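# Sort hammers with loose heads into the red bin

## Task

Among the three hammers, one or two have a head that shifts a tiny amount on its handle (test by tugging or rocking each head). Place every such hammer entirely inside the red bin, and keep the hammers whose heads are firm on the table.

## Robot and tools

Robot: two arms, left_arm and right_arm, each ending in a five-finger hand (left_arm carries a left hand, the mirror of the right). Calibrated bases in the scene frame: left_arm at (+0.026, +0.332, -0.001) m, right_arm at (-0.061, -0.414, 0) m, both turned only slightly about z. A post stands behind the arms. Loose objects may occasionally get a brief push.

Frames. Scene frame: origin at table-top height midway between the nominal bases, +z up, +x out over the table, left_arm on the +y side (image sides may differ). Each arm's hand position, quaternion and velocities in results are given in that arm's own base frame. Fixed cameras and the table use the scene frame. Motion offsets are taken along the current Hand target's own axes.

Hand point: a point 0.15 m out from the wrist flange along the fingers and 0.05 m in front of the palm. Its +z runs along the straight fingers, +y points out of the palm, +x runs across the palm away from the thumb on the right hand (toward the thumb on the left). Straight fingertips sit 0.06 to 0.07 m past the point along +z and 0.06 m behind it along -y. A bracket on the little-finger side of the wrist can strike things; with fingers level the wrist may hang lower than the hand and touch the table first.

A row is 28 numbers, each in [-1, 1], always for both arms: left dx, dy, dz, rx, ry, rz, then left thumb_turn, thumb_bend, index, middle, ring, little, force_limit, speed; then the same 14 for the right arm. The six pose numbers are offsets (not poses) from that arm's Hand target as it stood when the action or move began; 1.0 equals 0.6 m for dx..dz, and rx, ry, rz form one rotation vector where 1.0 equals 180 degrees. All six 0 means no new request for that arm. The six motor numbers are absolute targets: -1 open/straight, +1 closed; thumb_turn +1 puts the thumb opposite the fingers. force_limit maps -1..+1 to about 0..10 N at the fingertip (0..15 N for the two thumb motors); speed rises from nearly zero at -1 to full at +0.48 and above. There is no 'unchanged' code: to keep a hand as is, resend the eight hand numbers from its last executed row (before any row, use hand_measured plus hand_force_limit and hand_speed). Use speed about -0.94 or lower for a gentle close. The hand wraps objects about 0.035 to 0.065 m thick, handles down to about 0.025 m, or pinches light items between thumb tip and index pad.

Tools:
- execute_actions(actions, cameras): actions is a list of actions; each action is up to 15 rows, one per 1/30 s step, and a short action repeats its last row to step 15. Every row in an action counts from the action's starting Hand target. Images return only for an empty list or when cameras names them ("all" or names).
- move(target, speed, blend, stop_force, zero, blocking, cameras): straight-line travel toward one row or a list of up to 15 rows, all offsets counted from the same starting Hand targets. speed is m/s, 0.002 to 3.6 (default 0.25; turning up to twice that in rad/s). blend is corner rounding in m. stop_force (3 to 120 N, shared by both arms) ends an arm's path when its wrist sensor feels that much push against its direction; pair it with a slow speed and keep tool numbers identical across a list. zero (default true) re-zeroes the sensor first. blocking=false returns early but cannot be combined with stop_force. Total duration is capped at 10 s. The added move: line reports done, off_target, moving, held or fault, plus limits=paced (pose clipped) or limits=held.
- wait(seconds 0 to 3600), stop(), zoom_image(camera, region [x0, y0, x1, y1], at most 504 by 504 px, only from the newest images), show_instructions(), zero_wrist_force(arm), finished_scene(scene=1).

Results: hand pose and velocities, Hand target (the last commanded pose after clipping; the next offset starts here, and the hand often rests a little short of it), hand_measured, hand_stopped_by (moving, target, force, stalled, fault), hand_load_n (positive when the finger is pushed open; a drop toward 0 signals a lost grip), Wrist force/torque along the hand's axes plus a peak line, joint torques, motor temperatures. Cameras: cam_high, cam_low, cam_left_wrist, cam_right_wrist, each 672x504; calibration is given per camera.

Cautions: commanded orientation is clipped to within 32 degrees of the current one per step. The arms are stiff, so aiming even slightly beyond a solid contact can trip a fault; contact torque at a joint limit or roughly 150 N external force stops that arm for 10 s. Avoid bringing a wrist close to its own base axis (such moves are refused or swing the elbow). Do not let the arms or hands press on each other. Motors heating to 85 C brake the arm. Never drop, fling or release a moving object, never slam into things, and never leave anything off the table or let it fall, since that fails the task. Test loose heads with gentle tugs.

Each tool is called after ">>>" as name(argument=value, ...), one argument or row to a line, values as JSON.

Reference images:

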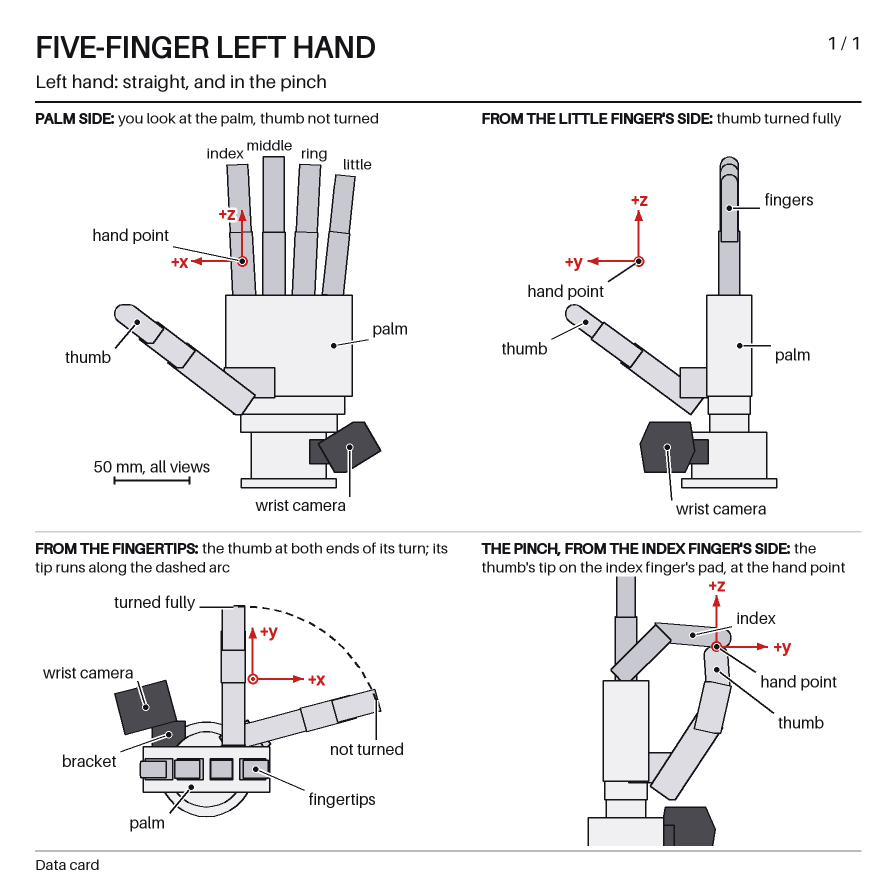

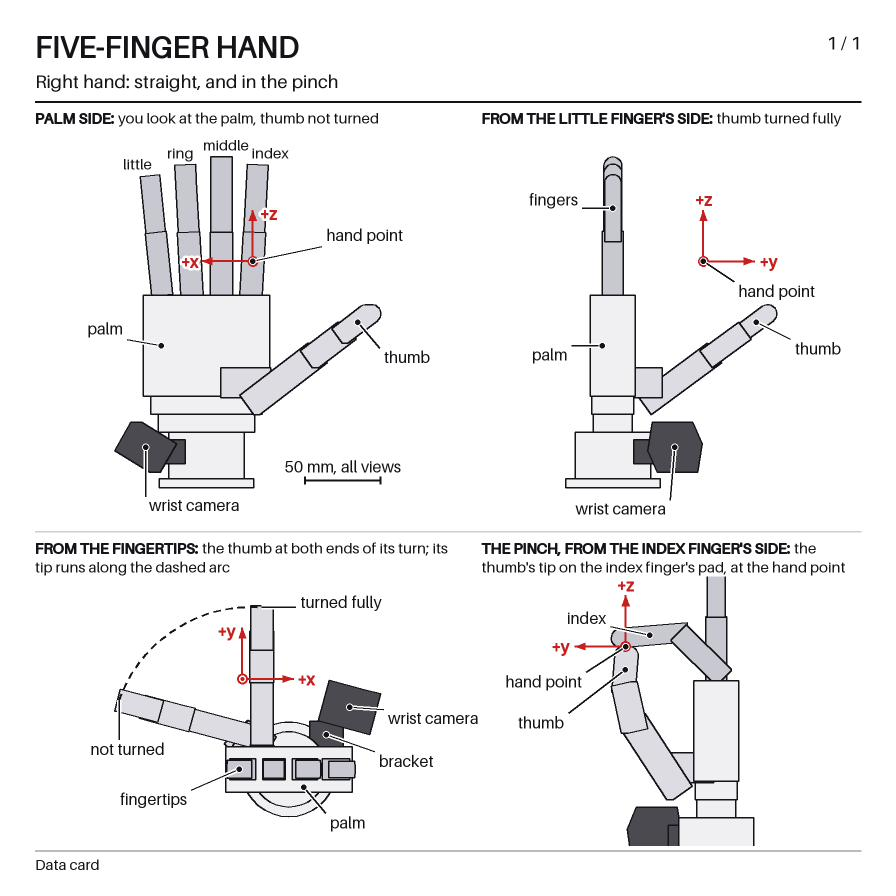

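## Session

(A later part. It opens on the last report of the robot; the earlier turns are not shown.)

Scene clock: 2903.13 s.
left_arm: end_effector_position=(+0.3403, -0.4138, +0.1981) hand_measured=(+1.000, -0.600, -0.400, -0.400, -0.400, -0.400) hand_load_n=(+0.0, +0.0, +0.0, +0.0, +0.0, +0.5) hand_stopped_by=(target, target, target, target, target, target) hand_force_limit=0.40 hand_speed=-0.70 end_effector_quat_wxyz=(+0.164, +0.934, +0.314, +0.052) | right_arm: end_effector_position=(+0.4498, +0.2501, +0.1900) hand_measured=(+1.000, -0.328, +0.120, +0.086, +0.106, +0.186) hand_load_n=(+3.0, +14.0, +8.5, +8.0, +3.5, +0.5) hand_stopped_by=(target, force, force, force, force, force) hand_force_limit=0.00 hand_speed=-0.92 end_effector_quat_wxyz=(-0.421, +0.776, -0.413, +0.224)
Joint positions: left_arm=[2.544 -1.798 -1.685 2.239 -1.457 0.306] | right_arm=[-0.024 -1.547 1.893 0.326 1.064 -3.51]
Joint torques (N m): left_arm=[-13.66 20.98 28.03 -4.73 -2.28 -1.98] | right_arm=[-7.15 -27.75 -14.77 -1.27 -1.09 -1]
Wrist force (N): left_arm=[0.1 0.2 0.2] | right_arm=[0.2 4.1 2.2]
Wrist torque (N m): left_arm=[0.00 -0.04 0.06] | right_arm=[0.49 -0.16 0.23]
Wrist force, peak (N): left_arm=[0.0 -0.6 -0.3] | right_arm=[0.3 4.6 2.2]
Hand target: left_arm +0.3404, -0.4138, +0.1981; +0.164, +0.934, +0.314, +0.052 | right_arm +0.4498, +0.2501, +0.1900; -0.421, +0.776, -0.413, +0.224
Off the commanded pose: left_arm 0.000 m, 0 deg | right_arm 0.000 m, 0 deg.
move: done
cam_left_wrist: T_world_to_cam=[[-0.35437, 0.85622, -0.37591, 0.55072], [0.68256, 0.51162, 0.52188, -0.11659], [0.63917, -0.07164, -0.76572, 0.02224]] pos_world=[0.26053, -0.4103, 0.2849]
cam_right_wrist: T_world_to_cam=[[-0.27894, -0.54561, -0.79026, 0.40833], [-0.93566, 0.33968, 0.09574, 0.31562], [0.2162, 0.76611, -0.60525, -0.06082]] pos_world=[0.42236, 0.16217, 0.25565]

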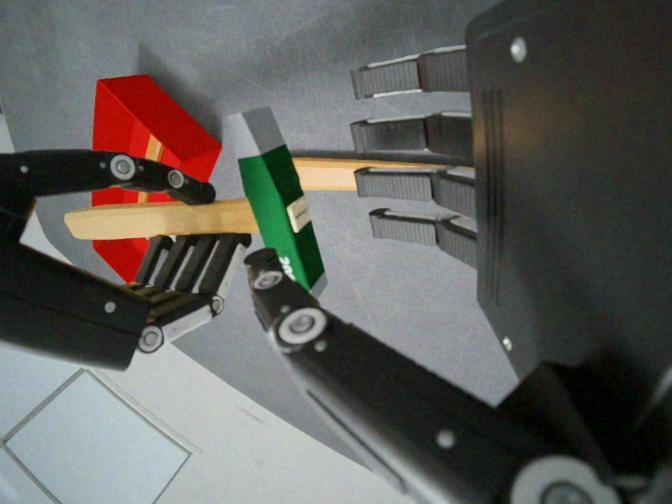

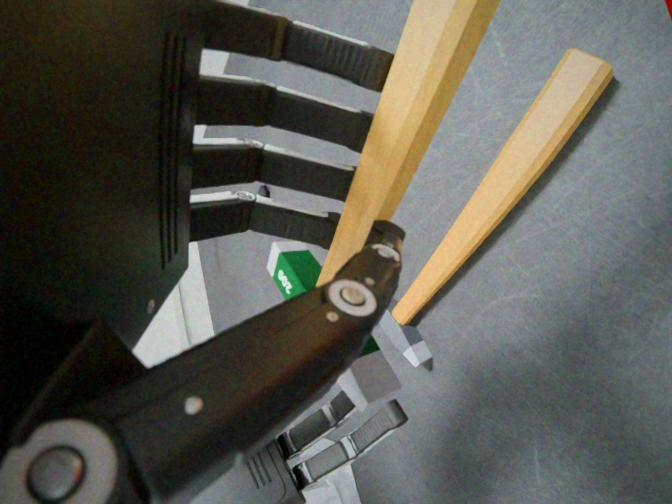

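>>> move(
  target=[0,0.0315,0.0356,0,0,0,1,-0.6,-0.4,-0.4,-0.4,-0.4,0.4,-0.7,0,0,0,0,0,0,1,0.05,0.6,0.5,0.6,0.6,0.0,-0.92],
  speed=0.03,
  stop_force=4,
  cameras=["cam_left_wrist","cam_right_wrist"],
)

>>> zoom_image(
  camera="cam_left_wrist",
  region=[180, 130, 400, 330],
)

Scene clock: 2910.77 s.
left_arm: end_effector_position=(+0.3554, -0.4338, +0.1844) hand_measured=(+1.000, -0.600, -0.400, -0.400, -0.400, -0.400) hand_load_n=(+0.0, +0.0, +0.0, +0.0, +0.0, +0.0) hand_stopped_by=(target, target, target, target, target, target) hand_force_limit=0.40 hand_speed=-0.70 end_effector_quat_wxyz=(+0.164, +0.934, +0.314, +0.052) | right_arm: end_effector_position=(+0.4498, +0.2501, +0.1900) hand_measured=(+1.000, -0.328, +0.120, +0.086, +0.106, +0.186) hand_load_n=(+3.0, +14.0, +8.5, +8.5, +3.5, +0.5) hand_stopped_by=(target, force, force, force, force, force) hand_force_limit=0.00 hand_speed=-0.92 end_effector_quat_wxyz=(-0.421, +0.776, -0.413, +0.224)
Joint positions: left_arm=[2.523 -1.868 -1.631 2.257 -1.464 0.286] | right_arm=[-0.024 -1.547 1.893 0.326 1.064 -3.51]
Joint torques (N m): left_arm=[-14.44 23.96 28.4 1.01 -2.29 -2.03] | right_arm=[-7.57 -28.33 -15.43 -1.13 -0.65 -0.5]
Wrist force (N): left_arm=[0.0 0.1 0.0] | right_arm=[0.4 4.3 1.8]
Wrist torque (N m): left_arm=[0.00 -0.02 0.05] | right_arm=[0.53 -0.18 0.25]
Wrist force, peak (N): left_arm=[0.4 0.3 0.0] | right_arm=[0.0 4.5 2.3]
Hand target: left_arm +0.3554, -0.4338, +0.1844; +0.164, +0.934, +0.314, +0.052 | right_arm +0.4498, +0.2501, +0.1900; -0.421, +0.776, -0.413, +0.224
Off the commanded pose: left_arm 0.000 m, 0 deg | right_arm 0.000 m, 0 deg.
move: done
cam_left_wrist: T_world_to_cam=[[-0.35437, 0.85622, -0.37591, 0.56805], [0.68256, 0.51162, 0.52188, -0.10951], [0.63917, -0.07164, -0.76572, 0.00066]] pos_world=[0.27563, -0.43029, 0.2712]
cam_right_wrist: T_world_to_cam=[[-0.27894, -0.54561, -0.79026, 0.40833], [-0.93566, 0.33968, 0.09574, 0.31562], [0.2162, 0.76611, -0.60525, -0.06082]] pos_world=[0.42236, 0.16217, 0.25565]

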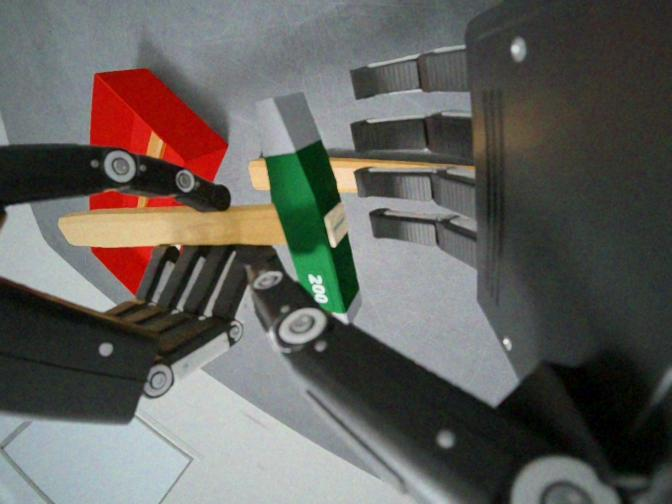

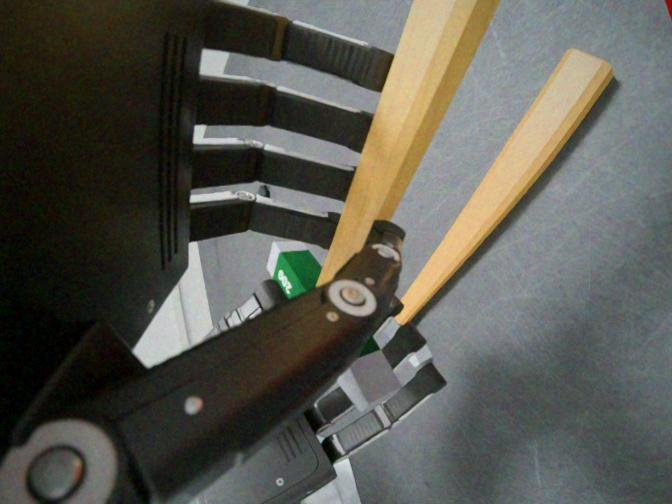

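Scaled by 2.291 from the camera's image (finer frame: 960x720).

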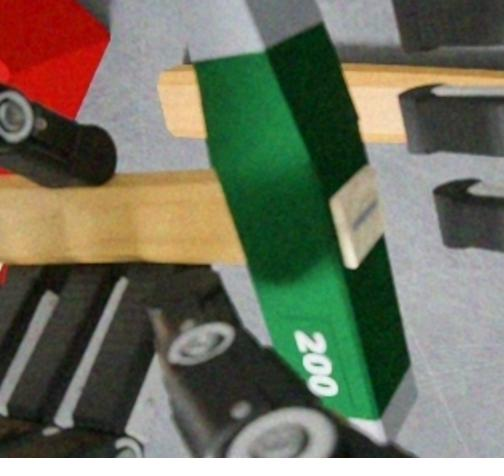

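>>> move(
  target=[0,0,0,0,0,0,1,-0.5,-0.15,-0.15,-0.15,-0.3,0.0,-0.8,0,0,0,0,0,0,1,0.05,0.6,0.5,0.6,0.6,0.0,-0.92],
  speed=0.03,
  cameras=["cam_left_wrist"],
)

>>> zoom_image(
  camera="cam_left_wrist",
  region=[180, 130, 400, 330],
)

Scene clock: 2928.67 s.
left_arm: end_effector_position=(+0.3554, -0.4338, +0.1844) hand_measured=(+1.000, -0.500, -0.150, -0.150, -0.150, -0.300) hand_load_n=(+0.0, +0.0, +0.0, +0.0, +0.0, +0.0) hand_stopped_by=(target, target, target, target, target, target) hand_force_limit=0.00 hand_speed=-0.80 end_effector_quat_wxyz=(+0.164, +0.934, +0.314, +0.052) | right_arm: end_effector_position=(+0.4498, +0.2501, +0.1900) hand_measured=(+1.000, -0.328, +0.120, +0.086, +0.106, +0.186) hand_load_n=(+3.0, +14.0, +8.5, +8.0, +3.5, +0.5) hand_stopped_by=(target, force, force, force, force, force) hand_force_limit=0.00 hand_speed=-0.92 end_effector_quat_wxyz=(-0.421, +0.776, -0.413, +0.224)
Joint positions: left_arm=[2.523 -1.868 -1.631 2.257 -1.464 0.286] | right_arm=[-0.024 -1.547 1.893 0.326 1.064 -3.51]
Joint torques (N m): left_arm=[-14.05 23.97 26.39 0.58 -1.98 -2.02] | right_arm=[-6.61 -27.07 -15.74 -1.08 -0.35 -0.1]
Wrist force (N): left_arm=[0.1 -0.1 -0.1] | right_arm=[0.2 4.4 1.9]
Wrist torque (N m): left_arm=[-0.03 -0.05 0.07] | right_arm=[0.55 -0.16 0.24]
Wrist force, peak (N): left_arm=[0.4 0.1 -0.4] | right_arm=[0.2 4.5 2.1]
Hand target: left_arm +0.3554, -0.4338, +0.1844; +0.164, +0.934, +0.314, +0.052 | right_arm +0.4498, +0.2501, +0.1900; -0.421, +0.776, -0.413, +0.224
Off the commanded pose: left_arm 0.000 m, 0 deg | right_arm 0.000 m, 0 deg.
move: done
cam_left_wrist: T_world_to_cam=[[-0.35437, 0.85622, -0.37591, 0.56805], [0.68256, 0.51162, 0.52188, -0.10951], [0.63917, -0.07164, -0.76572, 0.00066]] pos_world=[0.27563, -0.43029, 0.2712]

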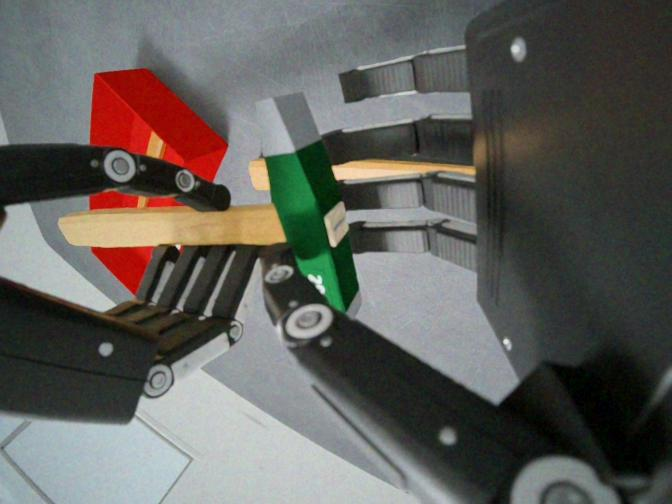

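Scaled by 2.291 from the camera's image (finer frame: 960x720).

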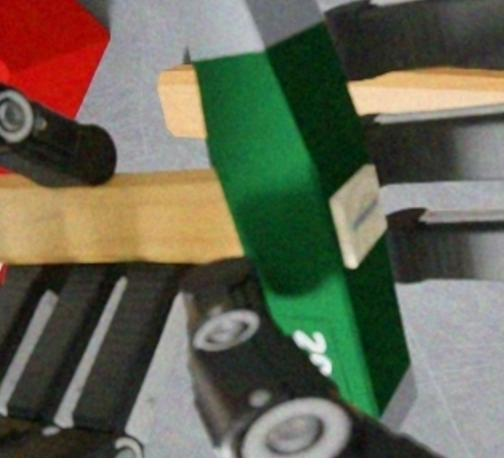

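>>> move(
  target=[0,0,0,0,0,0,1,-0.05,0.4,0.4,0.4,-0.4,-0.6,-0.92,0,0,0,0,0,0,1,0.05,0.6,0.5,0.6,0.6,0.0,-0.92],
  speed=0.03,
  cameras=["cam_left_wrist"],
)

>>> zoom_image(
  camera="cam_left_wrist",
  region=[180, 130, 400, 330],
)

Scene clock: 2936.70 s.
left_arm: end_effector_position=(+0.3554, -0.4338, +0.1844) hand_measured=(+1.000, -0.310, +0.058, +0.044, +0.074, -0.400) hand_load_n=(+0.0, +3.0, +3.0, +0.0, +2.0, -0.5) hand_stopped_by=(target, force, force, force, force, target) hand_force_limit=-0.60 hand_speed=-0.92 end_effector_quat_wxyz=(+0.164, +0.934, +0.314, +0.052) | right_arm: end_effector_position=(+0.4498, +0.2501, +0.1900) hand_measured=(+1.000, -0.328, +0.120, +0.086, +0.106, +0.186) hand_load_n=(+2.5, +13.5, +9.0, +8.5, +3.5, +0.0) hand_stopped_by=(target, force, force, force, force, force) hand_force_limit=0.00 hand_speed=-0.92 end_effector_quat_wxyz=(-0.421, +0.776, -0.413, +0.224)
Joint positions: left_arm=[2.523 -1.868 -1.631 2.257 -1.464 0.286] | right_arm=[-0.024 -1.547 1.893 0.326 1.064 -3.51]
Joint torques (N m): left_arm=[-12.21 30.71 15.13 -2.5 0.3 -1.77] | right_arm=[-7.28 -25.64 -16.86 -1.32 0.41 0.26]
Wrist force (N): left_arm=[-1.1 0.7 1.3] | right_arm=[-1.0 2.3 1.9]
Wrist torque (N m): left_arm=[0.07 0.08 0.02] | right_arm=[0.44 -0.06 0.23]
Wrist force, peak (N): left_arm=[-1.0 -1.4 2.5] | right_arm=[0.2 4.7 1.8]
Hand target: left_arm +0.3554, -0.4338, +0.1844; +0.164, +0.934, +0.314, +0.052 | right_arm +0.4498, +0.2501, +0.1900; -0.421, +0.776, -0.413, +0.224
Off the commanded pose: left_arm 0.000 m, 0 deg | right_arm 0.000 m, 0 deg.
move: done
cam_left_wrist: T_world_to_cam=[[-0.35437, 0.85622, -0.37591, 0.56805], [0.68256, 0.51162, 0.52188, -0.10951], [0.63917, -0.07164, -0.76572, 0.00066]] pos_world=[0.27563, -0.43029, 0.2712]

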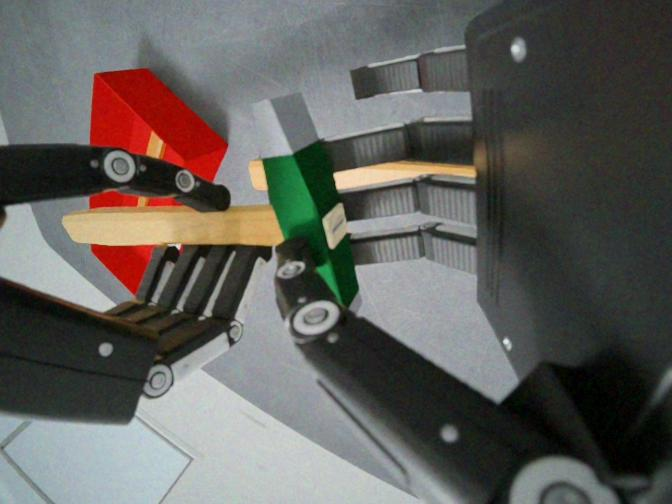

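Scaled by 2.291 from the camera's image (finer frame: 960x720).

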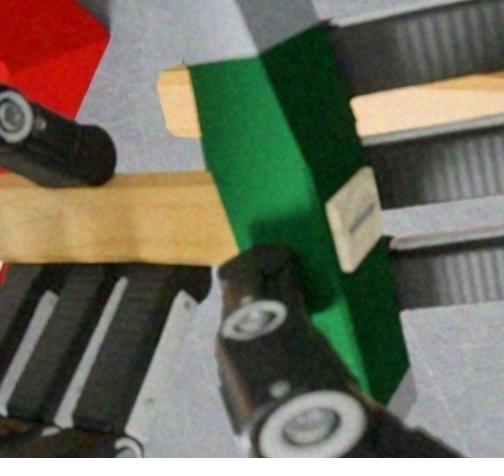

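>>> move(
  target=[0,0,0,0,0,0,1,0.1,0.6,0.6,0.6,-0.4,0.1,-0.92,0,0,0,0,0,0,1,0.05,0.6,0.5,0.6,0.6,0.0,-0.92],
  speed=0.03,
  cameras=["cam_left_wrist"],
)

>>> zoom_image(
  camera="cam_left_wrist",
  region=[295, 185, 375, 265],
)

Scene clock: 2959.77 s.
left_arm: end_effector_position=(+0.3554, -0.4338, +0.1844) hand_measured=(+1.000, -0.294, +0.072, +0.070, +0.102, -0.400) hand_load_n=(+0.0, +8.5, +7.0, +6.5, +5.5, +0.0) hand_stopped_by=(target, force, force, force, force, target) hand_force_limit=0.10 hand_speed=-0.92 end_effector_quat_wxyz=(+0.164, +0.934, +0.314, +0.052) | right_arm: end_effector_position=(+0.4498, +0.2501, +0.1900) hand_measured=(+1.000, -0.328, +0.120, +0.086, +0.106, +0.186) hand_load_n=(+2.5, +13.5, +9.5, +7.5, +3.0, +0.0) hand_stopped_by=(target, force, force, force, force, force) hand_force_limit=0.00 hand_speed=-0.92 end_effector_quat_wxyz=(-0.421, +0.776, -0.413, +0.224)
Joint positions: left_arm=[2.523 -1.868 -1.631 2.257 -1.464 0.286] | right_arm=[-0.024 -1.547 1.893 0.326 1.064 -3.51]
Joint torques (N m): left_arm=[-11.55 36.43 7.08 -4.2 2.06 -1.86] | right_arm=[-6.38 -24.95 -17.56 -1.06 0.66 0.61]
Wrist force (N): left_arm=[-1.5 -1.5 0.0] | right_arm=[1.7 2.5 2.7]
Wrist torque (N m): left_arm=[-0.08 0.05 0.06] | right_arm=[0.42 -0.20 0.29]
Wrist force, peak (N): left_arm=[-1.5 -1.1 2.3] | right_arm=[2.0 2.9 3.0]
Hand target: left_arm +0.3554, -0.4338, +0.1844; +0.164, +0.934, +0.314, +0.052 | right_arm +0.4498, +0.2501, +0.1900; -0.421, +0.776, -0.413, +0.224
Off the commanded pose: left_arm 0.000 m, 0 deg | right_arm 0.000 m, 0 deg.
move: done
cam_left_wrist: T_world_to_cam=[[-0.35437, 0.85622, -0.37591, 0.56805], [0.68256, 0.51162, 0.52188, -0.10951], [0.63917, -0.07164, -0.76572, 0.00066]] pos_world=[0.27563, -0.43029, 0.2712]

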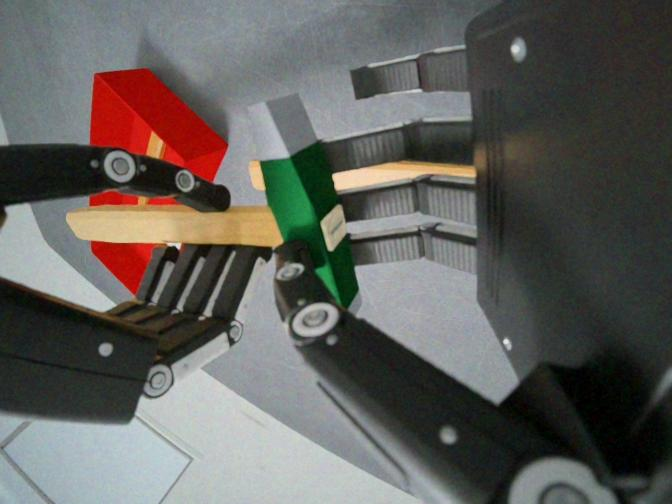

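Scaled by 6.300 from the camera's image (finer frame: 960x720).

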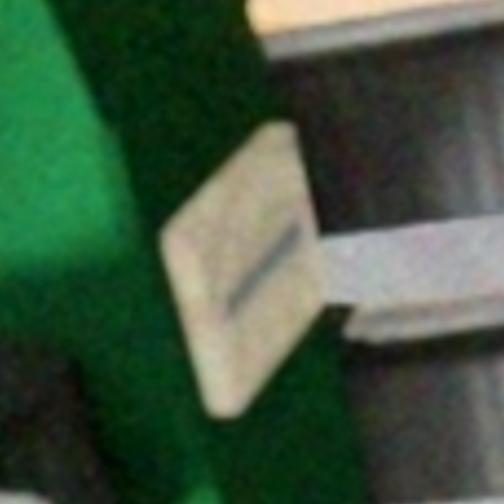

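>>> move(
  target=[0,-0.000627,-0.000228,0,0,0,1,0.1,0.6,0.6,0.6,-0.4,0.1,-0.92,0,0,0,0,0,0,1,0.05,0.6,0.5,0.6,0.6,0.0,-0.92],
  speed=0.01,
)

>>> move(
  target=[0,-0.000627,-0.000228,0,0,0,1,0.1,0.6,0.6,0.6,-0.4,0.1,-0.92,0,0,0,0,0,0,1,0.05,0.6,0.5,0.6,0.6,0.0,-0.92],
  speed=0.01,
  cameras=["cam_left_wrist"],
)

>>> zoom_image(
  camera="cam_left_wrist",
  region=[295, 185, 375, 265],
)

Scene clock: 2969.60 s.
left_arm: end_effector_position=(+0.3551, -0.4335, +0.1844) hand_measured=(+1.000, -0.294, +0.072, +0.070, +0.102, -0.400) hand_load_n=(+0.0, +9.0, +7.0, +6.0, +5.5, +0.0) hand_stopped_by=(target, force, force, force, force, target) hand_force_limit=0.10 hand_speed=-0.92 end_effector_quat_wxyz=(+0.164, +0.934, +0.314, +0.052) | right_arm: end_effector_position=(+0.4498, +0.2501, +0.1900) hand_measured=(+1.000, -0.328, +0.120, +0.086, +0.106, +0.186) hand_load_n=(+3.5, +13.5, +9.0, +7.0, +3.0, +0.0) hand_stopped_by=(target, force, force, force, force, force) hand_force_limit=0.00 hand_speed=-0.92 end_effector_quat_wxyz=(-0.421, +0.776, -0.413, +0.224)
Joint positions: left_arm=[2.524 -1.867 -1.632 2.257 -1.463 0.287] | right_arm=[-0.024 -1.547 1.893 0.326 1.064 -3.51]
Joint torques (N m): left_arm=[11.48 38.03 4.75 -0.05 2.39 1.99] | right_arm=[-5.31 -24.13 -17.61 -1.04 0.78 0.78]
Wrist force (N): left_arm=[-0.7 5.4 1.7] | right_arm=[-5.0 3.6 1.9]
Wrist torque (N m): left_arm=[0.24 0.07 -0.12] | right_arm=[0.52 0.03 0.30]
Wrist force, peak (N): left_arm=[-0.4 6.0 1.7] | right_arm=[-5.4 4.0 2.0]
Hand target: left_arm +0.3551, -0.4335, +0.1844; +0.164, +0.934, +0.314, +0.052 | right_arm +0.4498, +0.2501, +0.1900; -0.421, +0.776, -0.413, +0.224
Off the commanded pose: left_arm 0.000 m, 0 deg | right_arm 0.000 m, 0 deg.
move: done

Scene clock: 2970.10 s.
left_arm: end_effector_position=(+0.3549, -0.4332, +0.1844) hand_measured=(+1.000, -0.294, +0.072, +0.070, +0.102, -0.400) hand_load_n=(+0.0, +9.0, +6.5, +5.5, +5.0, +0.0) hand_stopped_by=(target, force, force, force, force, target) hand_force_limit=0.10 hand_speed=-0.92 end_effector_quat_wxyz=(+0.164, +0.934, +0.314, +0.052) | right_arm: end_effector_position=(+0.4498, +0.2501, +0.1900) hand_measured=(+1.000, -0.328, +0.120, +0.086, +0.106, +0.186) hand_load_n=(+4.5, +13.5, +9.5, +7.5, +3.5, +0.0) hand_stopped_by=(target, force, force, force, force, force) hand_force_limit=0.00 hand_speed=-0.92 end_effector_quat_wxyz=(-0.421, +0.776, -0.413, +0.224)
Joint positions: left_arm=[2.524 -1.866 -1.633 2.257 -1.463 0.287] | right_arm=[-0.024 -1.547 1.893 0.326 1.064 -3.51]
Joint torques (N m): left_arm=[11.58 38.02 3.48 -1.07 1.92 2.13] | right_arm=[-5.68 -23.68 -18.31 -1.03 1.16 0.94]
Wrist force (N): left_arm=[-1.6 9.8 3.2] | right_arm=[-8.9 2.9 2.5]
Wrist torque (N m): left_arm=[0.38 0.15 -0.22] | right_arm=[0.44 0.07 0.30]
Wrist force, peak (N): left_arm=[-1.6 9.8 3.2] | right_arm=[-9.3 2.9 2.7]
Hand target: left_arm +0.3549, -0.4332, +0.1844; +0.164, +0.934, +0.314, +0.052 | right_arm +0.4498, +0.2501, +0.1900; -0.421, +0.776, -0.413, +0.224
Off the commanded pose: left_arm 0.000 m, 0 deg | right_arm 0.000 m, 0 deg.
move: done
cam_left_wrist: T_world_to_cam=[[-0.35437, 0.85622, -0.37591, 0.56736], [0.68256, 0.51162, 0.52188, -0.10948], [0.63917, -0.07164, -0.76572, 0.00102]] pos_world=[0.27513, -0.42969, 0.2712]

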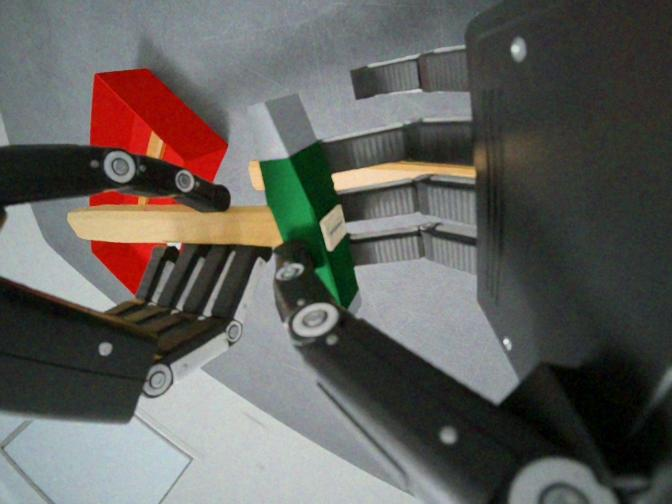

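Scaled by 6.300 from the camera's image (finer frame: 960x720).

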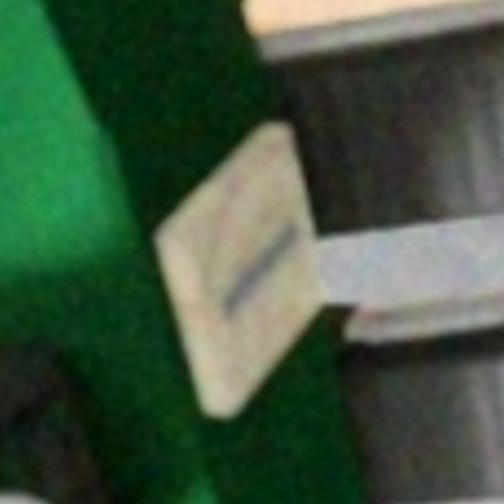

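>>> move(
  target=[0,0.001254,0.000456,0,0,0,1,0.1,0.6,0.6,0.6,-0.4,0.1,-0.92,0,0,0,0,0,0,1,0.05,0.6,0.5,0.6,0.6,0.0,-0.92],
  speed=0.01,
)

>>> move(
  target=[0,0.000627,0.000228,0,0,0,1,0.1,0.6,0.6,0.6,-0.4,0.1,-0.92,0,0,0,0,0,0,1,0.05,0.6,0.5,0.6,0.6,0.0,-0.92],
  speed=0.01,
)

>>> move(
  target=[0,0.000627,0.000228,0,0,0,1,0.1,0.6,0.6,0.6,-0.4,0.1,-0.92,0,0,0,0,0,0,1,0.05,0.6,0.5,0.6,0.6,0.0,-0.92],
  speed=0.01,
  cameras=["cam_left_wrist"],
)

>>> zoom_image(
  camera="cam_left_wrist",
  region=[295, 185, 375, 265],
)

Scene clock: 2979.83 s.
left_arm: end_effector_position=(+0.3554, -0.4338, +0.1844) hand_measured=(+1.000, -0.294, +0.072, +0.070, +0.102, -0.400) hand_load_n=(+0.0, +8.5, +7.0, +6.0, +5.0, +0.0) hand_stopped_by=(target, force, force, force, force, target) hand_force_limit=0.10 hand_speed=-0.92 end_effector_quat_wxyz=(+0.164, +0.934, +0.314, +0.052) | right_arm: end_effector_position=(+0.4498, +0.2501, +0.1900) hand_measured=(+1.000, -0.328, +0.120, +0.086, +0.106, +0.186) hand_load_n=(+3.0, +13.5, +9.5, +7.5, +3.5, +0.0) hand_stopped_by=(target, force, force, force, force, force) hand_force_limit=0.00 hand_speed=-0.92 end_effector_quat_wxyz=(-0.421, +0.776, -0.413, +0.224)
Joint positions: left_arm=[2.523 -1.868 -1.631 2.257 -1.464 0.286] | right_arm=[-0.024 -1.547 1.893 0.326 1.064 -3.51]
Joint torques (N m): left_arm=[-12.45 24.5 29.54 -3.37 -2.43 -2.06] | right_arm=[-4.51 -22.2 -18.26 -1.05 1.33 1.08]
Wrist force (N): left_arm=[-1.8 -4.0 -0.9] | right_arm=[4.1 2.8 3.3]
Wrist torque (N m): left_arm=[-0.25 -0.01 0.15] | right_arm=[0.46 -0.32 0.29]
Wrist force, peak (N): left_arm=[-1.8 10.1 3.2] | right_arm=[-9.5 3.2 2.6]
Hand target: left_arm +0.3554, -0.4338, +0.1844; +0.164, +0.934, +0.314, +0.052 | right_arm +0.4498, +0.2501, +0.1900; -0.421, +0.776, -0.413, +0.224
Off the commanded pose: left_arm 0.000 m, 0 deg | right_arm 0.000 m, 0 deg.
move: done

Scene clock: 2980.33 s.
left_arm: end_effector_position=(+0.3556, -0.4342, +0.1844) hand_measured=(+1.000, -0.294, +0.072, +0.070, +0.102, -0.400) hand_load_n=(+0.0, +8.5, +7.0, +6.0, +5.0, +0.0) hand_stopped_by=(target, force, force, force, force, target) hand_force_limit=0.10 hand_speed=-0.92 end_effector_quat_wxyz=(+0.164, +0.934, +0.314, +0.052) | right_arm: end_effector_position=(+0.4498, +0.2501, +0.1900) hand_measured=(+1.000, -0.328, +0.120, +0.086, +0.106, +0.186) hand_load_n=(+1.5, +14.0, +9.5, +7.5, +3.5, +0.0) hand_stopped_by=(target, force, force, force, force, force) hand_force_limit=0.00 hand_speed=-0.92 end_effector_quat_wxyz=(-0.421, +0.776, -0.413, +0.224)
Joint positions: left_arm=[2.523 -1.869 -1.63 2.256 -1.464 0.286] | right_arm=[-0.024 -1.547 1.893 0.326 1.064 -3.51]
Joint torques (N m): left_arm=[-13.51 24.02 31.06 -2.94 -2.25 -2.05] | right_arm=[-5.61 -22.81 -17.49 -0.41 -0.56 0.78]
Wrist force (N): left_arm=[-1.7 -7.6 -2.2] | right_arm=[8.0 2.5 3.2]
Wrist torque (N m): left_arm=[-0.29 -0.06 0.23] | right_arm=[0.42 -0.40 0.25]
Wrist force, peak (N): left_arm=[-1.5 -7.9 -2.4] | right_arm=[8.0 2.9 3.4]
Hand target: left_arm +0.3556, -0.4342, +0.1844; +0.164, +0.934, +0.314, +0.052 | right_arm +0.4498, +0.2501, +0.1900; -0.421, +0.776, -0.413, +0.224
Off the commanded pose: left_arm 0.000 m, 0 deg | right_arm 0.000 m, 0 deg.
move: done

Scene clock: 2980.83 s.
left_arm: end_effector_position=(+0.3559, -0.4345, +0.1844) hand_measured=(+1.000, -0.294, +0.072, +0.070, +0.102, -0.400) hand_load_n=(+0.0, +8.5, +7.0, +6.0, +5.0, +0.0) hand_stopped_by=(target, force, force, force, force, target) hand_force_limit=0.10 hand_speed=-0.92 end_effector_quat_wxyz=(+0.164, +0.934, +0.314, +0.052) | right_arm: end_effector_position=(+0.4498, +0.2501, +0.1900) hand_measured=(+1.000, -0.328, +0.120, +0.086, +0.106, +0.186) hand_load_n=(+0.0, +14.0, +9.5, +7.0, +3.0, +0.0) hand_stopped_by=(target, force, force, force, force, force) hand_force_limit=0.00 hand_speed=-0.92 end_effector_quat_wxyz=(-0.421, +0.776, -0.413, +0.224)
Joint positions: left_arm=[2.523 -1.869 -1.628 2.256 -1.464 0.286] | right_arm=[-0.024 -1.547 1.893 0.326 1.064 -3.51]
Joint torques (N m): left_arm=[-12.99 23.91 31.56 -2.42 -2.16 -2.05] | right_arm=[-4.52 -22.97 -19.07 0.79 -2.34 0.85]
Wrist force (N): left_arm=[-1.7 -10.4 -3.0] | right_arm=[10.3 2.6 3.4]
Wrist torque (N m): left_arm=[-0.39 -0.09 0.30] | right_arm=[0.44 -0.43 0.24]
Wrist force, peak (N): left_arm=[-1.8 -10.5 -3.1] | right_arm=[10.6 2.3 3.7]
Hand target: left_arm +0.3559, -0.4345, +0.1844; +0.164, +0.934, +0.314, +0.052 | right_arm +0.4498, +0.2501, +0.1900; -0.421, +0.776, -0.413, +0.224
Off the commanded pose: left_arm 0.000 m, 0 deg | right_arm 0.000 m, 0 deg.
move: done
cam_left_wrist: T_world_to_cam=[[-0.35437, 0.85622, -0.37591, 0.56882], [0.68256, 0.51162, 0.52188, -0.10949], [0.63917, -0.07164, -0.76572, 0.00029]] pos_world=[0.27613, -0.431, 0.2712]

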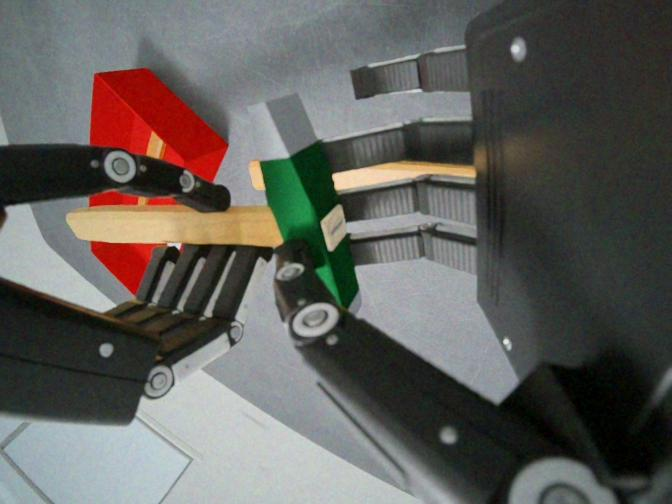

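Scaled by 6.300 from the camera's image (finer frame: 960x720).

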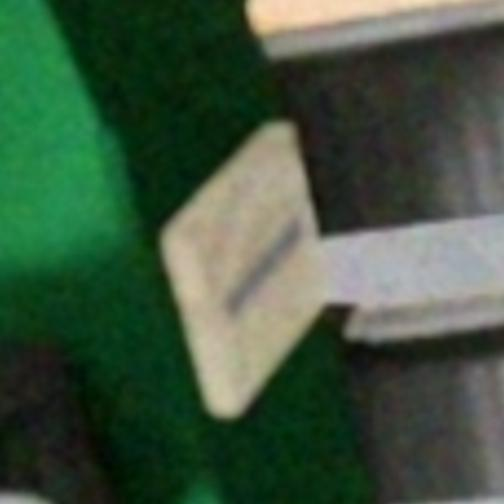

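>>> move(
  target=[0,-0.001254,-0.000456,0,0,0,1,0.1,0.6,0.6,0.6,-0.4,0.1,-0.92,0,0,0,0,0,0,1,0.05,0.6,0.5,0.6,0.6,0.0,-0.92],
  speed=0.01,
)

>>> move(
  target=[0,-0.000627,-0.000228,0,0,0,1,0.1,0.6,0.6,0.6,-0.4,0.1,-0.92,0,0,0,0,0,0,1,0.05,0.6,0.5,0.6,0.6,0.0,-0.92],
  speed=0.01,
)

>>> move(
  target=[0,-0.000627,-0.000228,0,0,0,1,0.1,0.6,0.6,0.6,-0.4,0.1,-0.92,0,0,0,0,0,0,1,0.05,0.6,0.5,0.6,0.6,0.0,-0.92],
  speed=0.01,
)

>>> move(
  target=[0,-0.000627,-0.000228,0,0,0,1,0.1,0.6,0.6,0.6,-0.4,0.1,-0.92,0,0,0,0,0,0,1,0.05,0.6,0.5,0.6,0.6,0.0,-0.92],
  speed=0.01,
)

>>> move(
  target=[0,-0.000627,-0.000228,0,0,0,1,0.1,0.6,0.6,0.6,-0.4,0.1,-0.92,0,0,0,0,0,0,1,0.05,0.6,0.5,0.6,0.6,0.0,-0.92],
  speed=0.01,
  cameras=["cam_left_wrist"],
)

>>> zoom_image(
  camera="cam_left_wrist",
  region=[295, 185, 375, 265],
)

Scene clock: 3011.93 s.
left_arm: end_effector_position=(+0.3554, -0.4339, +0.1844) hand_measured=(+1.000, -0.294, +0.072, +0.070, +0.102, -0.400) hand_load_n=(+0.0, +9.0, +7.0, +6.0, +5.0, +0.0) hand_stopped_by=(target, force, force, force, force, target) hand_force_limit=0.10 hand_speed=-0.92 end_effector_quat_wxyz=(+0.164, +0.934, +0.314, +0.052) | right_arm: end_effector_position=(+0.4498, +0.2502, +0.1900) hand_measured=(+1.000, -0.328, +0.120, +0.086, +0.106, +0.186) hand_load_n=(+1.5, +13.5, +9.5, +7.0, +3.0, +0.0) hand_stopped_by=(target, force, force, force, force, force) hand_force_limit=0.00 hand_speed=-0.92 end_effector_quat_wxyz=(-0.422, +0.776, -0.413, +0.224)
Joint positions: left_arm=[2.523 -1.868 -1.631 2.257 -1.464 0.286] | right_arm=[-0.024 -1.547 1.893 0.327 1.064 -3.51]
Joint torques (N m): left_arm=[11.51 37.77 5.67 0.4 2.32 2.18] | right_arm=[-5.73 -22.43 -19.94 1.73 -1.34 0.84]
Wrist force (N): left_arm=[-1.1 3.0 1.0] | right_arm=[-2.6 2.9 2.5]
Wrist torque (N m): left_arm=[0.19 0.02 -0.05] | right_arm=[0.47 -0.02 0.25]
Wrist force, peak (N): left_arm=[-1.7 -10.9 -2.8] | right_arm=[10.8 2.7 3.7]
Hand target: left_arm +0.3554, -0.4338, +0.1844; +0.164, +0.934, +0.314, +0.052 | right_arm +0.4498, +0.2501, +0.1900; -0.421, +0.776, -0.413, +0.224
Off the commanded pose: left_arm 0.000 m, 0 deg | right_arm 0.000 m, 0 deg.
move: done

Scene clock: 3012.43 s.
left_arm: end_effector_position=(+0.3552, -0.4335, +0.1844) hand_measured=(+1.000, -0.294, +0.072, +0.070, +0.102, -0.400) hand_load_n=(+0.0, +9.0, +6.5, +6.0, +5.0, +0.0) hand_stopped_by=(target, force, force, force, force, target) hand_force_limit=0.10 hand_speed=-0.92 end_effector_quat_wxyz=(+0.164, +0.934, +0.314, +0.052) | right_arm: end_effector_position=(+0.4498, +0.2502, +0.1900) hand_measured=(+1.000, -0.328, +0.120, +0.086, +0.106, +0.186) hand_load_n=(+2.0, +13.5, +9.5, +7.0, +3.0, +0.0) hand_stopped_by=(target, force, force, force, force, force) hand_force_limit=0.00 hand_speed=-0.92 end_effector_quat_wxyz=(-0.422, +0.776, -0.413, +0.224)
Joint positions: left_arm=[2.524 -1.867 -1.632 2.257 -1.463 0.287] | right_arm=[-0.024 -1.547 1.893 0.327 1.064 -3.51]
Joint torques (N m): left_arm=[11.54 37.73 4.28 -0.57 1.96 2.16] | right_arm=[-3.76 -21.27 -20.28 -0.97 1.57 0.99]
Wrist force (N): left_arm=[-1.3 7.3 2.4] | right_arm=[-6.7 3.0 2.4]
Wrist torque (N m): left_arm=[0.32 0.06 -0.18] | right_arm=[0.49 0.07 0.24]
Wrist force, peak (N): left_arm=[-1.3 7.3 2.4] | right_arm=[-6.7 3.0 2.4]
Hand target: left_arm +0.3551, -0.4335, +0.1844; +0.164, +0.934, +0.314, +0.052 | right_arm +0.4498, +0.2501, +0.1900; -0.421, +0.776, -0.413, +0.224
Off the commanded pose: left_arm 0.000 m, 0 deg | right_arm 0.000 m, 0 deg.
move: done

Scene clock: 3012.93 s.
left_arm: end_effector_position=(+0.3549, -0.4332, +0.1844) hand_measured=(+1.000, -0.294, +0.072, +0.070, +0.102, -0.400) hand_load_n=(+0.0, +9.5, +6.5, +6.0, +4.5, +0.0) hand_stopped_by=(target, force, force, force, force, target) hand_force_limit=0.10 hand_speed=-0.92 end_effector_quat_wxyz=(+0.164, +0.934, +0.314, +0.052) | right_arm: end_effector_position=(+0.4498, +0.2501, +0.1900) hand_measured=(+1.000, -0.328, +0.120, +0.086, +0.106, +0.186) hand_load_n=(+4.5, +14.0, +9.5, +7.0, +3.0, +0.0) hand_stopped_by=(target, force, force, force, force, force) hand_force_limit=0.00 hand_speed=-0.92 end_effector_quat_wxyz=(-0.421, +0.776, -0.413, +0.224)
Joint positions: left_arm=[2.524 -1.866 -1.633 2.257 -1.463 0.287] | right_arm=[-0.024 -1.547 1.893 0.326 1.064 -3.51]
Joint torques (N m): left_arm=[11.31 37.34 3.44 -0.99 1.91 2.05] | right_arm=[-4.5 -21.99 -19.7 -2.43 3.03 1.1]
Wrist force (N): left_arm=[-1.4 10.2 2.5] | right_arm=[-8.9 3.6 2.5]
Wrist torque (N m): left_arm=[0.42 0.06 -0.24] | right_arm=[0.53 0.08 0.26]
Wrist force, peak (N): left_arm=[-1.4 10.4 2.7] | right_arm=[-9.2 3.5 2.9]
Hand target: left_arm +0.3549, -0.4332, +0.1844; +0.164, +0.934, +0.314, +0.052 | right_arm +0.4498, +0.2501, +0.1900; -0.421, +0.776, -0.413, +0.224
Off the commanded pose: left_arm 0.000 m, 0 deg | right_arm 0.000 m, 0 deg.
move: done

Scene clock: 3013.43 s.
left_arm: end_effector_position=(+0.3547, -0.4329, +0.1844) hand_measured=(+1.000, -0.294, +0.072, +0.070, +0.102, -0.400) hand_load_n=(+0.0, +10.0, +6.0, +5.5, +4.0, +0.0) hand_stopped_by=(target, force, force, force, force, target) hand_force_limit=0.10 hand_speed=-0.92 end_effector_quat_wxyz=(+0.164, +0.934, +0.314, +0.052) | right_arm: end_effector_position=(+0.4498, +0.2501, +0.1900) hand_measured=(+1.000, -0.328, +0.120, +0.086, +0.106, +0.186) hand_load_n=(+6.0, +14.0, +9.5, +7.5, +3.0, +0.0) hand_stopped_by=(target, force, force, force, force, force) hand_force_limit=0.00 hand_speed=-0.92 end_effector_quat_wxyz=(-0.421, +0.776, -0.413, +0.224)
Joint positions: left_arm=[2.524 -1.865 -1.635 2.257 -1.463 0.287] | right_arm=[-0.024 -1.547 1.893 0.326 1.064 -3.51]
Joint torques (N m): left_arm=[12.18 37.52 3.07 -1.38 1.54 2.07] | right_arm=[-5.18 -21.27 -19.99 -2.48 2.96 0.73]
Wrist force (N): left_arm=[-2.1 11.7 3.3] | right_arm=[-11.0 2.4 3.4]
Wrist torque (N m): left_arm=[0.43 0.08 -0.24] | right_arm=[0.39 0.13 0.21]
Wrist force, peak (N): left_arm=[-2.3 12.0 3.3] | right_arm=[-11.0 3.0 3.3]
Hand target: left_arm +0.3547, -0.4329, +0.1844; +0.164, +0.934, +0.314, +0.052 | right_arm +0.4498, +0.2501, +0.1900; -0.421, +0.776, -0.413, +0.224
Off the commanded pose: left_arm 0.000 m, 0 deg | right_arm 0.000 m, 0 deg.
move: done

Scene clock: 3013.93 s.
left_arm: end_effector_position=(+0.3544, -0.4326, +0.1844) hand_measured=(+1.000, -0.294, +0.072, +0.070, +0.102, -0.400) hand_load_n=(+0.0, +10.5, +6.0, +5.0, +3.5, +0.0) hand_stopped_by=(target, force, force, force, force, target) hand_force_limit=0.10 hand_speed=-0.92 end_effector_quat_wxyz=(+0.164, +0.934, +0.314, +0.052) | right_arm: end_effector_position=(+0.4498, +0.2501, +0.1900) hand_measured=(+1.000, -0.328, +0.120, +0.086, +0.106, +0.186) hand_load_n=(+7.0, +13.0, +9.0, +7.0, +3.0, +0.0) hand_stopped_by=(target, force, force, force, force, force) hand_force_limit=0.00 hand_speed=-0.92 end_effector_quat_wxyz=(-0.421, +0.776, -0.413, +0.224)
Joint positions: left_arm=[2.525 -1.864 -1.636 2.258 -1.463 0.287] | right_arm=[-0.024 -1.547 1.893 0.326 1.064 -3.51]
Joint torques (N m): left_arm=[11.66 37.98 2.38 -1.37 1.5 1.99] | right_arm=[-5.13 -21.35 -20.03 -2.56 2.91 0.48]
Wrist force (N): left_arm=[-2.3 12.6 4.3] | right_arm=[-11.9 1.9 2.6]
Wrist torque (N m): left_arm=[0.50 0.14 -0.27] | right_arm=[0.41 0.16 0.21]
Wrist force, peak (N): left_arm=[-2.3 12.6 4.3] | right_arm=[-12.1 2.1 2.9]
Hand target: left_arm +0.3544, -0.4326, +0.1844; +0.164, +0.934, +0.314, +0.052 | right_arm +0.4498, +0.2501, +0.1900; -0.421, +0.776, -0.413, +0.224
Off the commanded pose: left_arm 0.000 m, 0 deg | right_arm 0.000 m, 0 deg.
move: done
cam_left_wrist: T_world_to_cam=[[-0.35437, 0.85622, -0.37591, 0.56666], [0.68256, 0.51162, 0.52188, -0.10944], [0.63917, -0.07164, -0.76572, 0.00139]] pos_world=[0.27463, -0.4291, 0.2712]

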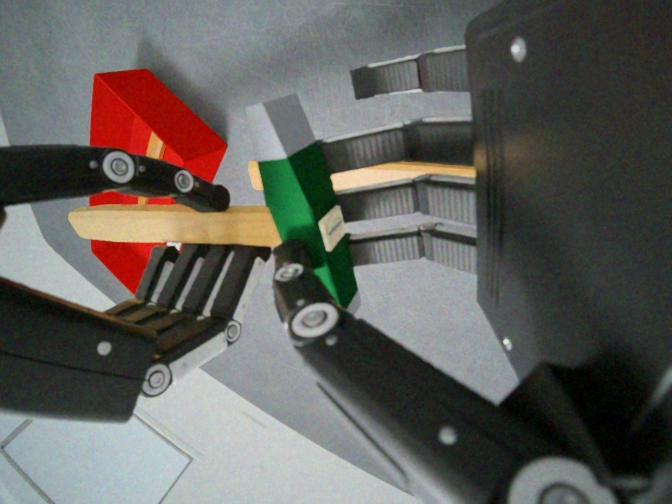

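Scaled by 6.300 from the camera's image (finer frame: 960x720).

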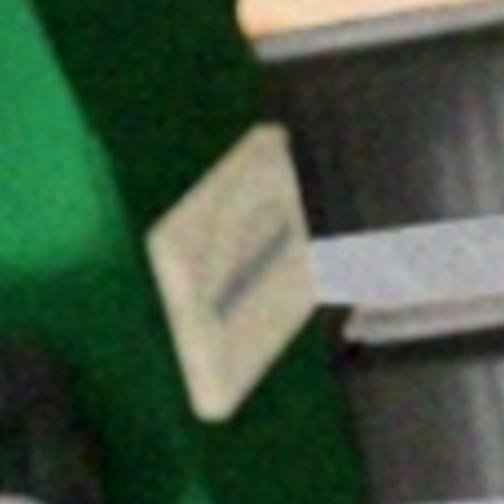

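>>> zoom_image(
  camera="cam_left_wrist",
  region=[250, 130, 370, 250],
)

>>> move(
  target=[0,0.00251,0.000912,0,0,0,1,0.1,0.6,0.6,0.6,-0.4,0.1,-0.92,0,0,0,0,0,0,1,0.05,0.6,0.5,0.6,0.6,0.0,-0.92],
  speed=0.01,
)

>>> move(
  target=[0,0.001254,0.000456,0,0,0,1,0.1,0.6,0.6,0.6,-0.4,0.1,-0.92,0,0,0,0,0,0,1,0.05,0.6,0.5,0.6,0.6,0.0,-0.92],
  speed=0.01,
  cameras=["cam_left_wrist"],
)

>>> zoom_image(
  camera="cam_left_wrist",
  region=[250, 130, 370, 250],
)

Scaled by 4.200 from the camera's image (finer frame: 960x720).

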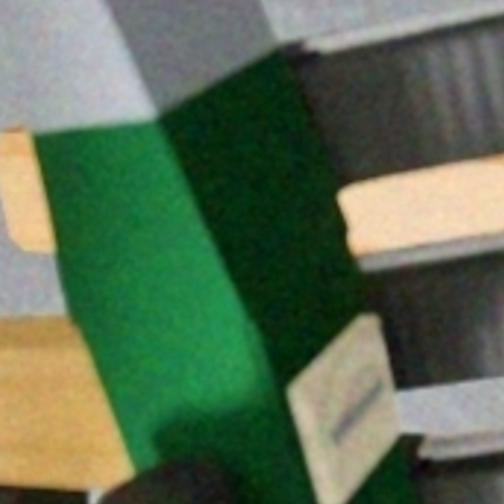

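Scene clock: 3035.37 s.
left_arm: end_effector_position=(+0.3554, -0.4338, +0.1844) hand_measured=(+1.000, -0.294, +0.072, +0.070, +0.102, -0.400) hand_load_n=(+0.0, +9.5, +6.5, +5.5, +3.5, +0.0) hand_stopped_by=(target, force, force, force, force, target) hand_force_limit=0.10 hand_speed=-0.92 end_effector_quat_wxyz=(+0.164, +0.934, +0.314, +0.052) | right_arm: end_effector_position=(+0.4498, +0.2501, +0.1900) hand_measured=(+1.000, -0.328, +0.120, +0.086, +0.106, +0.186) hand_load_n=(+2.5, +13.5, +9.0, +7.5, +3.5, +0.0) hand_stopped_by=(target, force, force, force, force, force) hand_force_limit=0.00 hand_speed=-0.92 end_effector_quat_wxyz=(-0.421, +0.776, -0.413, +0.224)
Joint positions: left_arm=[2.523 -1.868 -1.631 2.257 -1.464 0.286] | right_arm=[-0.024 -1.547 1.893 0.326 1.064 -3.51]
Joint torques (N m): left_arm=[-13.06 25.07 30.97 -2.98 -2.29 -2.15] | right_arm=[-3.71 -19.54 -19.63 1.74 -2.17 -1.87]
Wrist force (N): left_arm=[-1.9 -7.4 -1.1] | right_arm=[7.2 1.7 3.1]
Wrist torque (N m): left_arm=[-0.29 -0.05 0.24] | right_arm=[0.41 -0.37 0.22]
Wrist force, peak (N): left_arm=[-2.4 12.6 4.6] | right_arm=[-12.5 2.0 2.5]
Hand target: left_arm +0.3554, -0.4338, +0.1844; +0.164, +0.934, +0.314, +0.052 | right_arm +0.4498, +0.2501, +0.1900; -0.421, +0.776, -0.413, +0.224
Off the commanded pose: left_arm 0.000 m, 0 deg | right_arm 0.000 m, 0 deg.
move: done

Scene clock: 3035.87 s.
left_arm: end_effector_position=(+0.3559, -0.4345, +0.1844) hand_measured=(+1.000, -0.294, +0.072, +0.070, +0.102, -0.400) hand_load_n=(+0.0, +9.0, +6.5, +5.5, +4.0, +0.0) hand_stopped_by=(target, force, force, force, force, target) hand_force_limit=0.10 hand_speed=-0.92 end_effector_quat_wxyz=(+0.164, +0.934, +0.314, +0.052) | right_arm: end_effector_position=(+0.4498, +0.2501, +0.1900) hand_measured=(+1.000, -0.328, +0.120, +0.086, +0.106, +0.186) hand_load_n=(+0.0, +14.0, +9.0, +7.0, +3.0, +0.0) hand_stopped_by=(target, force, force, force, force, force) hand_force_limit=0.00 hand_speed=-0.92 end_effector_quat_wxyz=(-0.421, +0.776, -0.413, +0.224)
Joint positions: left_arm=[2.523 -1.869 -1.628 2.256 -1.464 0.286] | right_arm=[-0.024 -1.547 1.893 0.326 1.064 -3.51]
Joint torques (N m): left_arm=[-13.06 24.64 31.93 -2.51 -2.15 -2] | right_arm=[-3.13 -20.09 -19.76 4.47 -4.06 -1.02]
Wrist force (N): left_arm=[-1.2 -9.6 -1.8] | right_arm=[9.3 1.4 2.5]
Wrist torque (N m): left_arm=[-0.28 -0.11 0.28] | right_arm=[0.38 -0.35 0.22]
Wrist force, peak (N): left_arm=[-1.3 -10.2 -2.1] | right_arm=[10.1 2.2 2.9]
Hand target: left_arm +0.3559, -0.4345, +0.1844; +0.164, +0.934, +0.314, +0.052 | right_arm +0.4498, +0.2501, +0.1900; -0.421, +0.776, -0.413, +0.224
Off the commanded pose: left_arm 0.000 m, 0 deg | right_arm 0.000 m, 0 deg.
move: done
cam_left_wrist: T_world_to_cam=[[-0.35437, 0.85622, -0.37591, 0.56882], [0.68256, 0.51162, 0.52188, -0.10949], [0.63917, -0.07164, -0.76572, 0.00029]] pos_world=[0.27613, -0.431, 0.2712]

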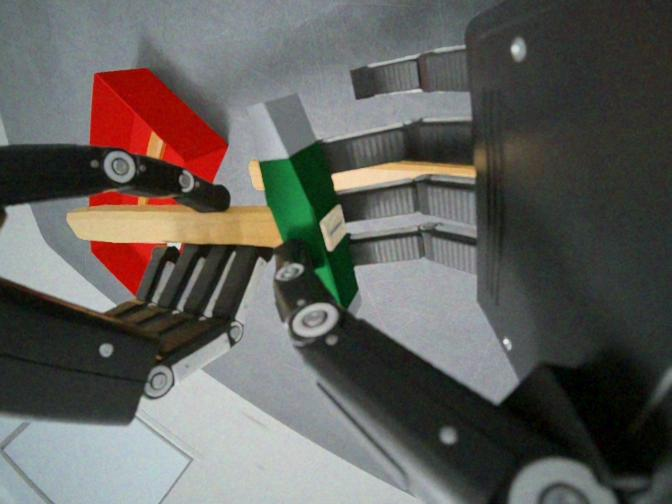

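Scaled by 4.200 from the camera's image (finer frame: 960x720).

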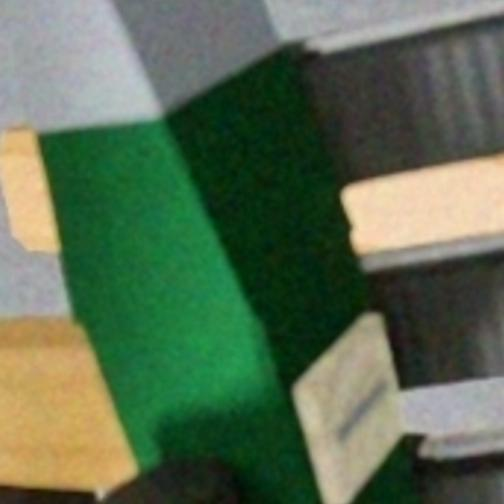

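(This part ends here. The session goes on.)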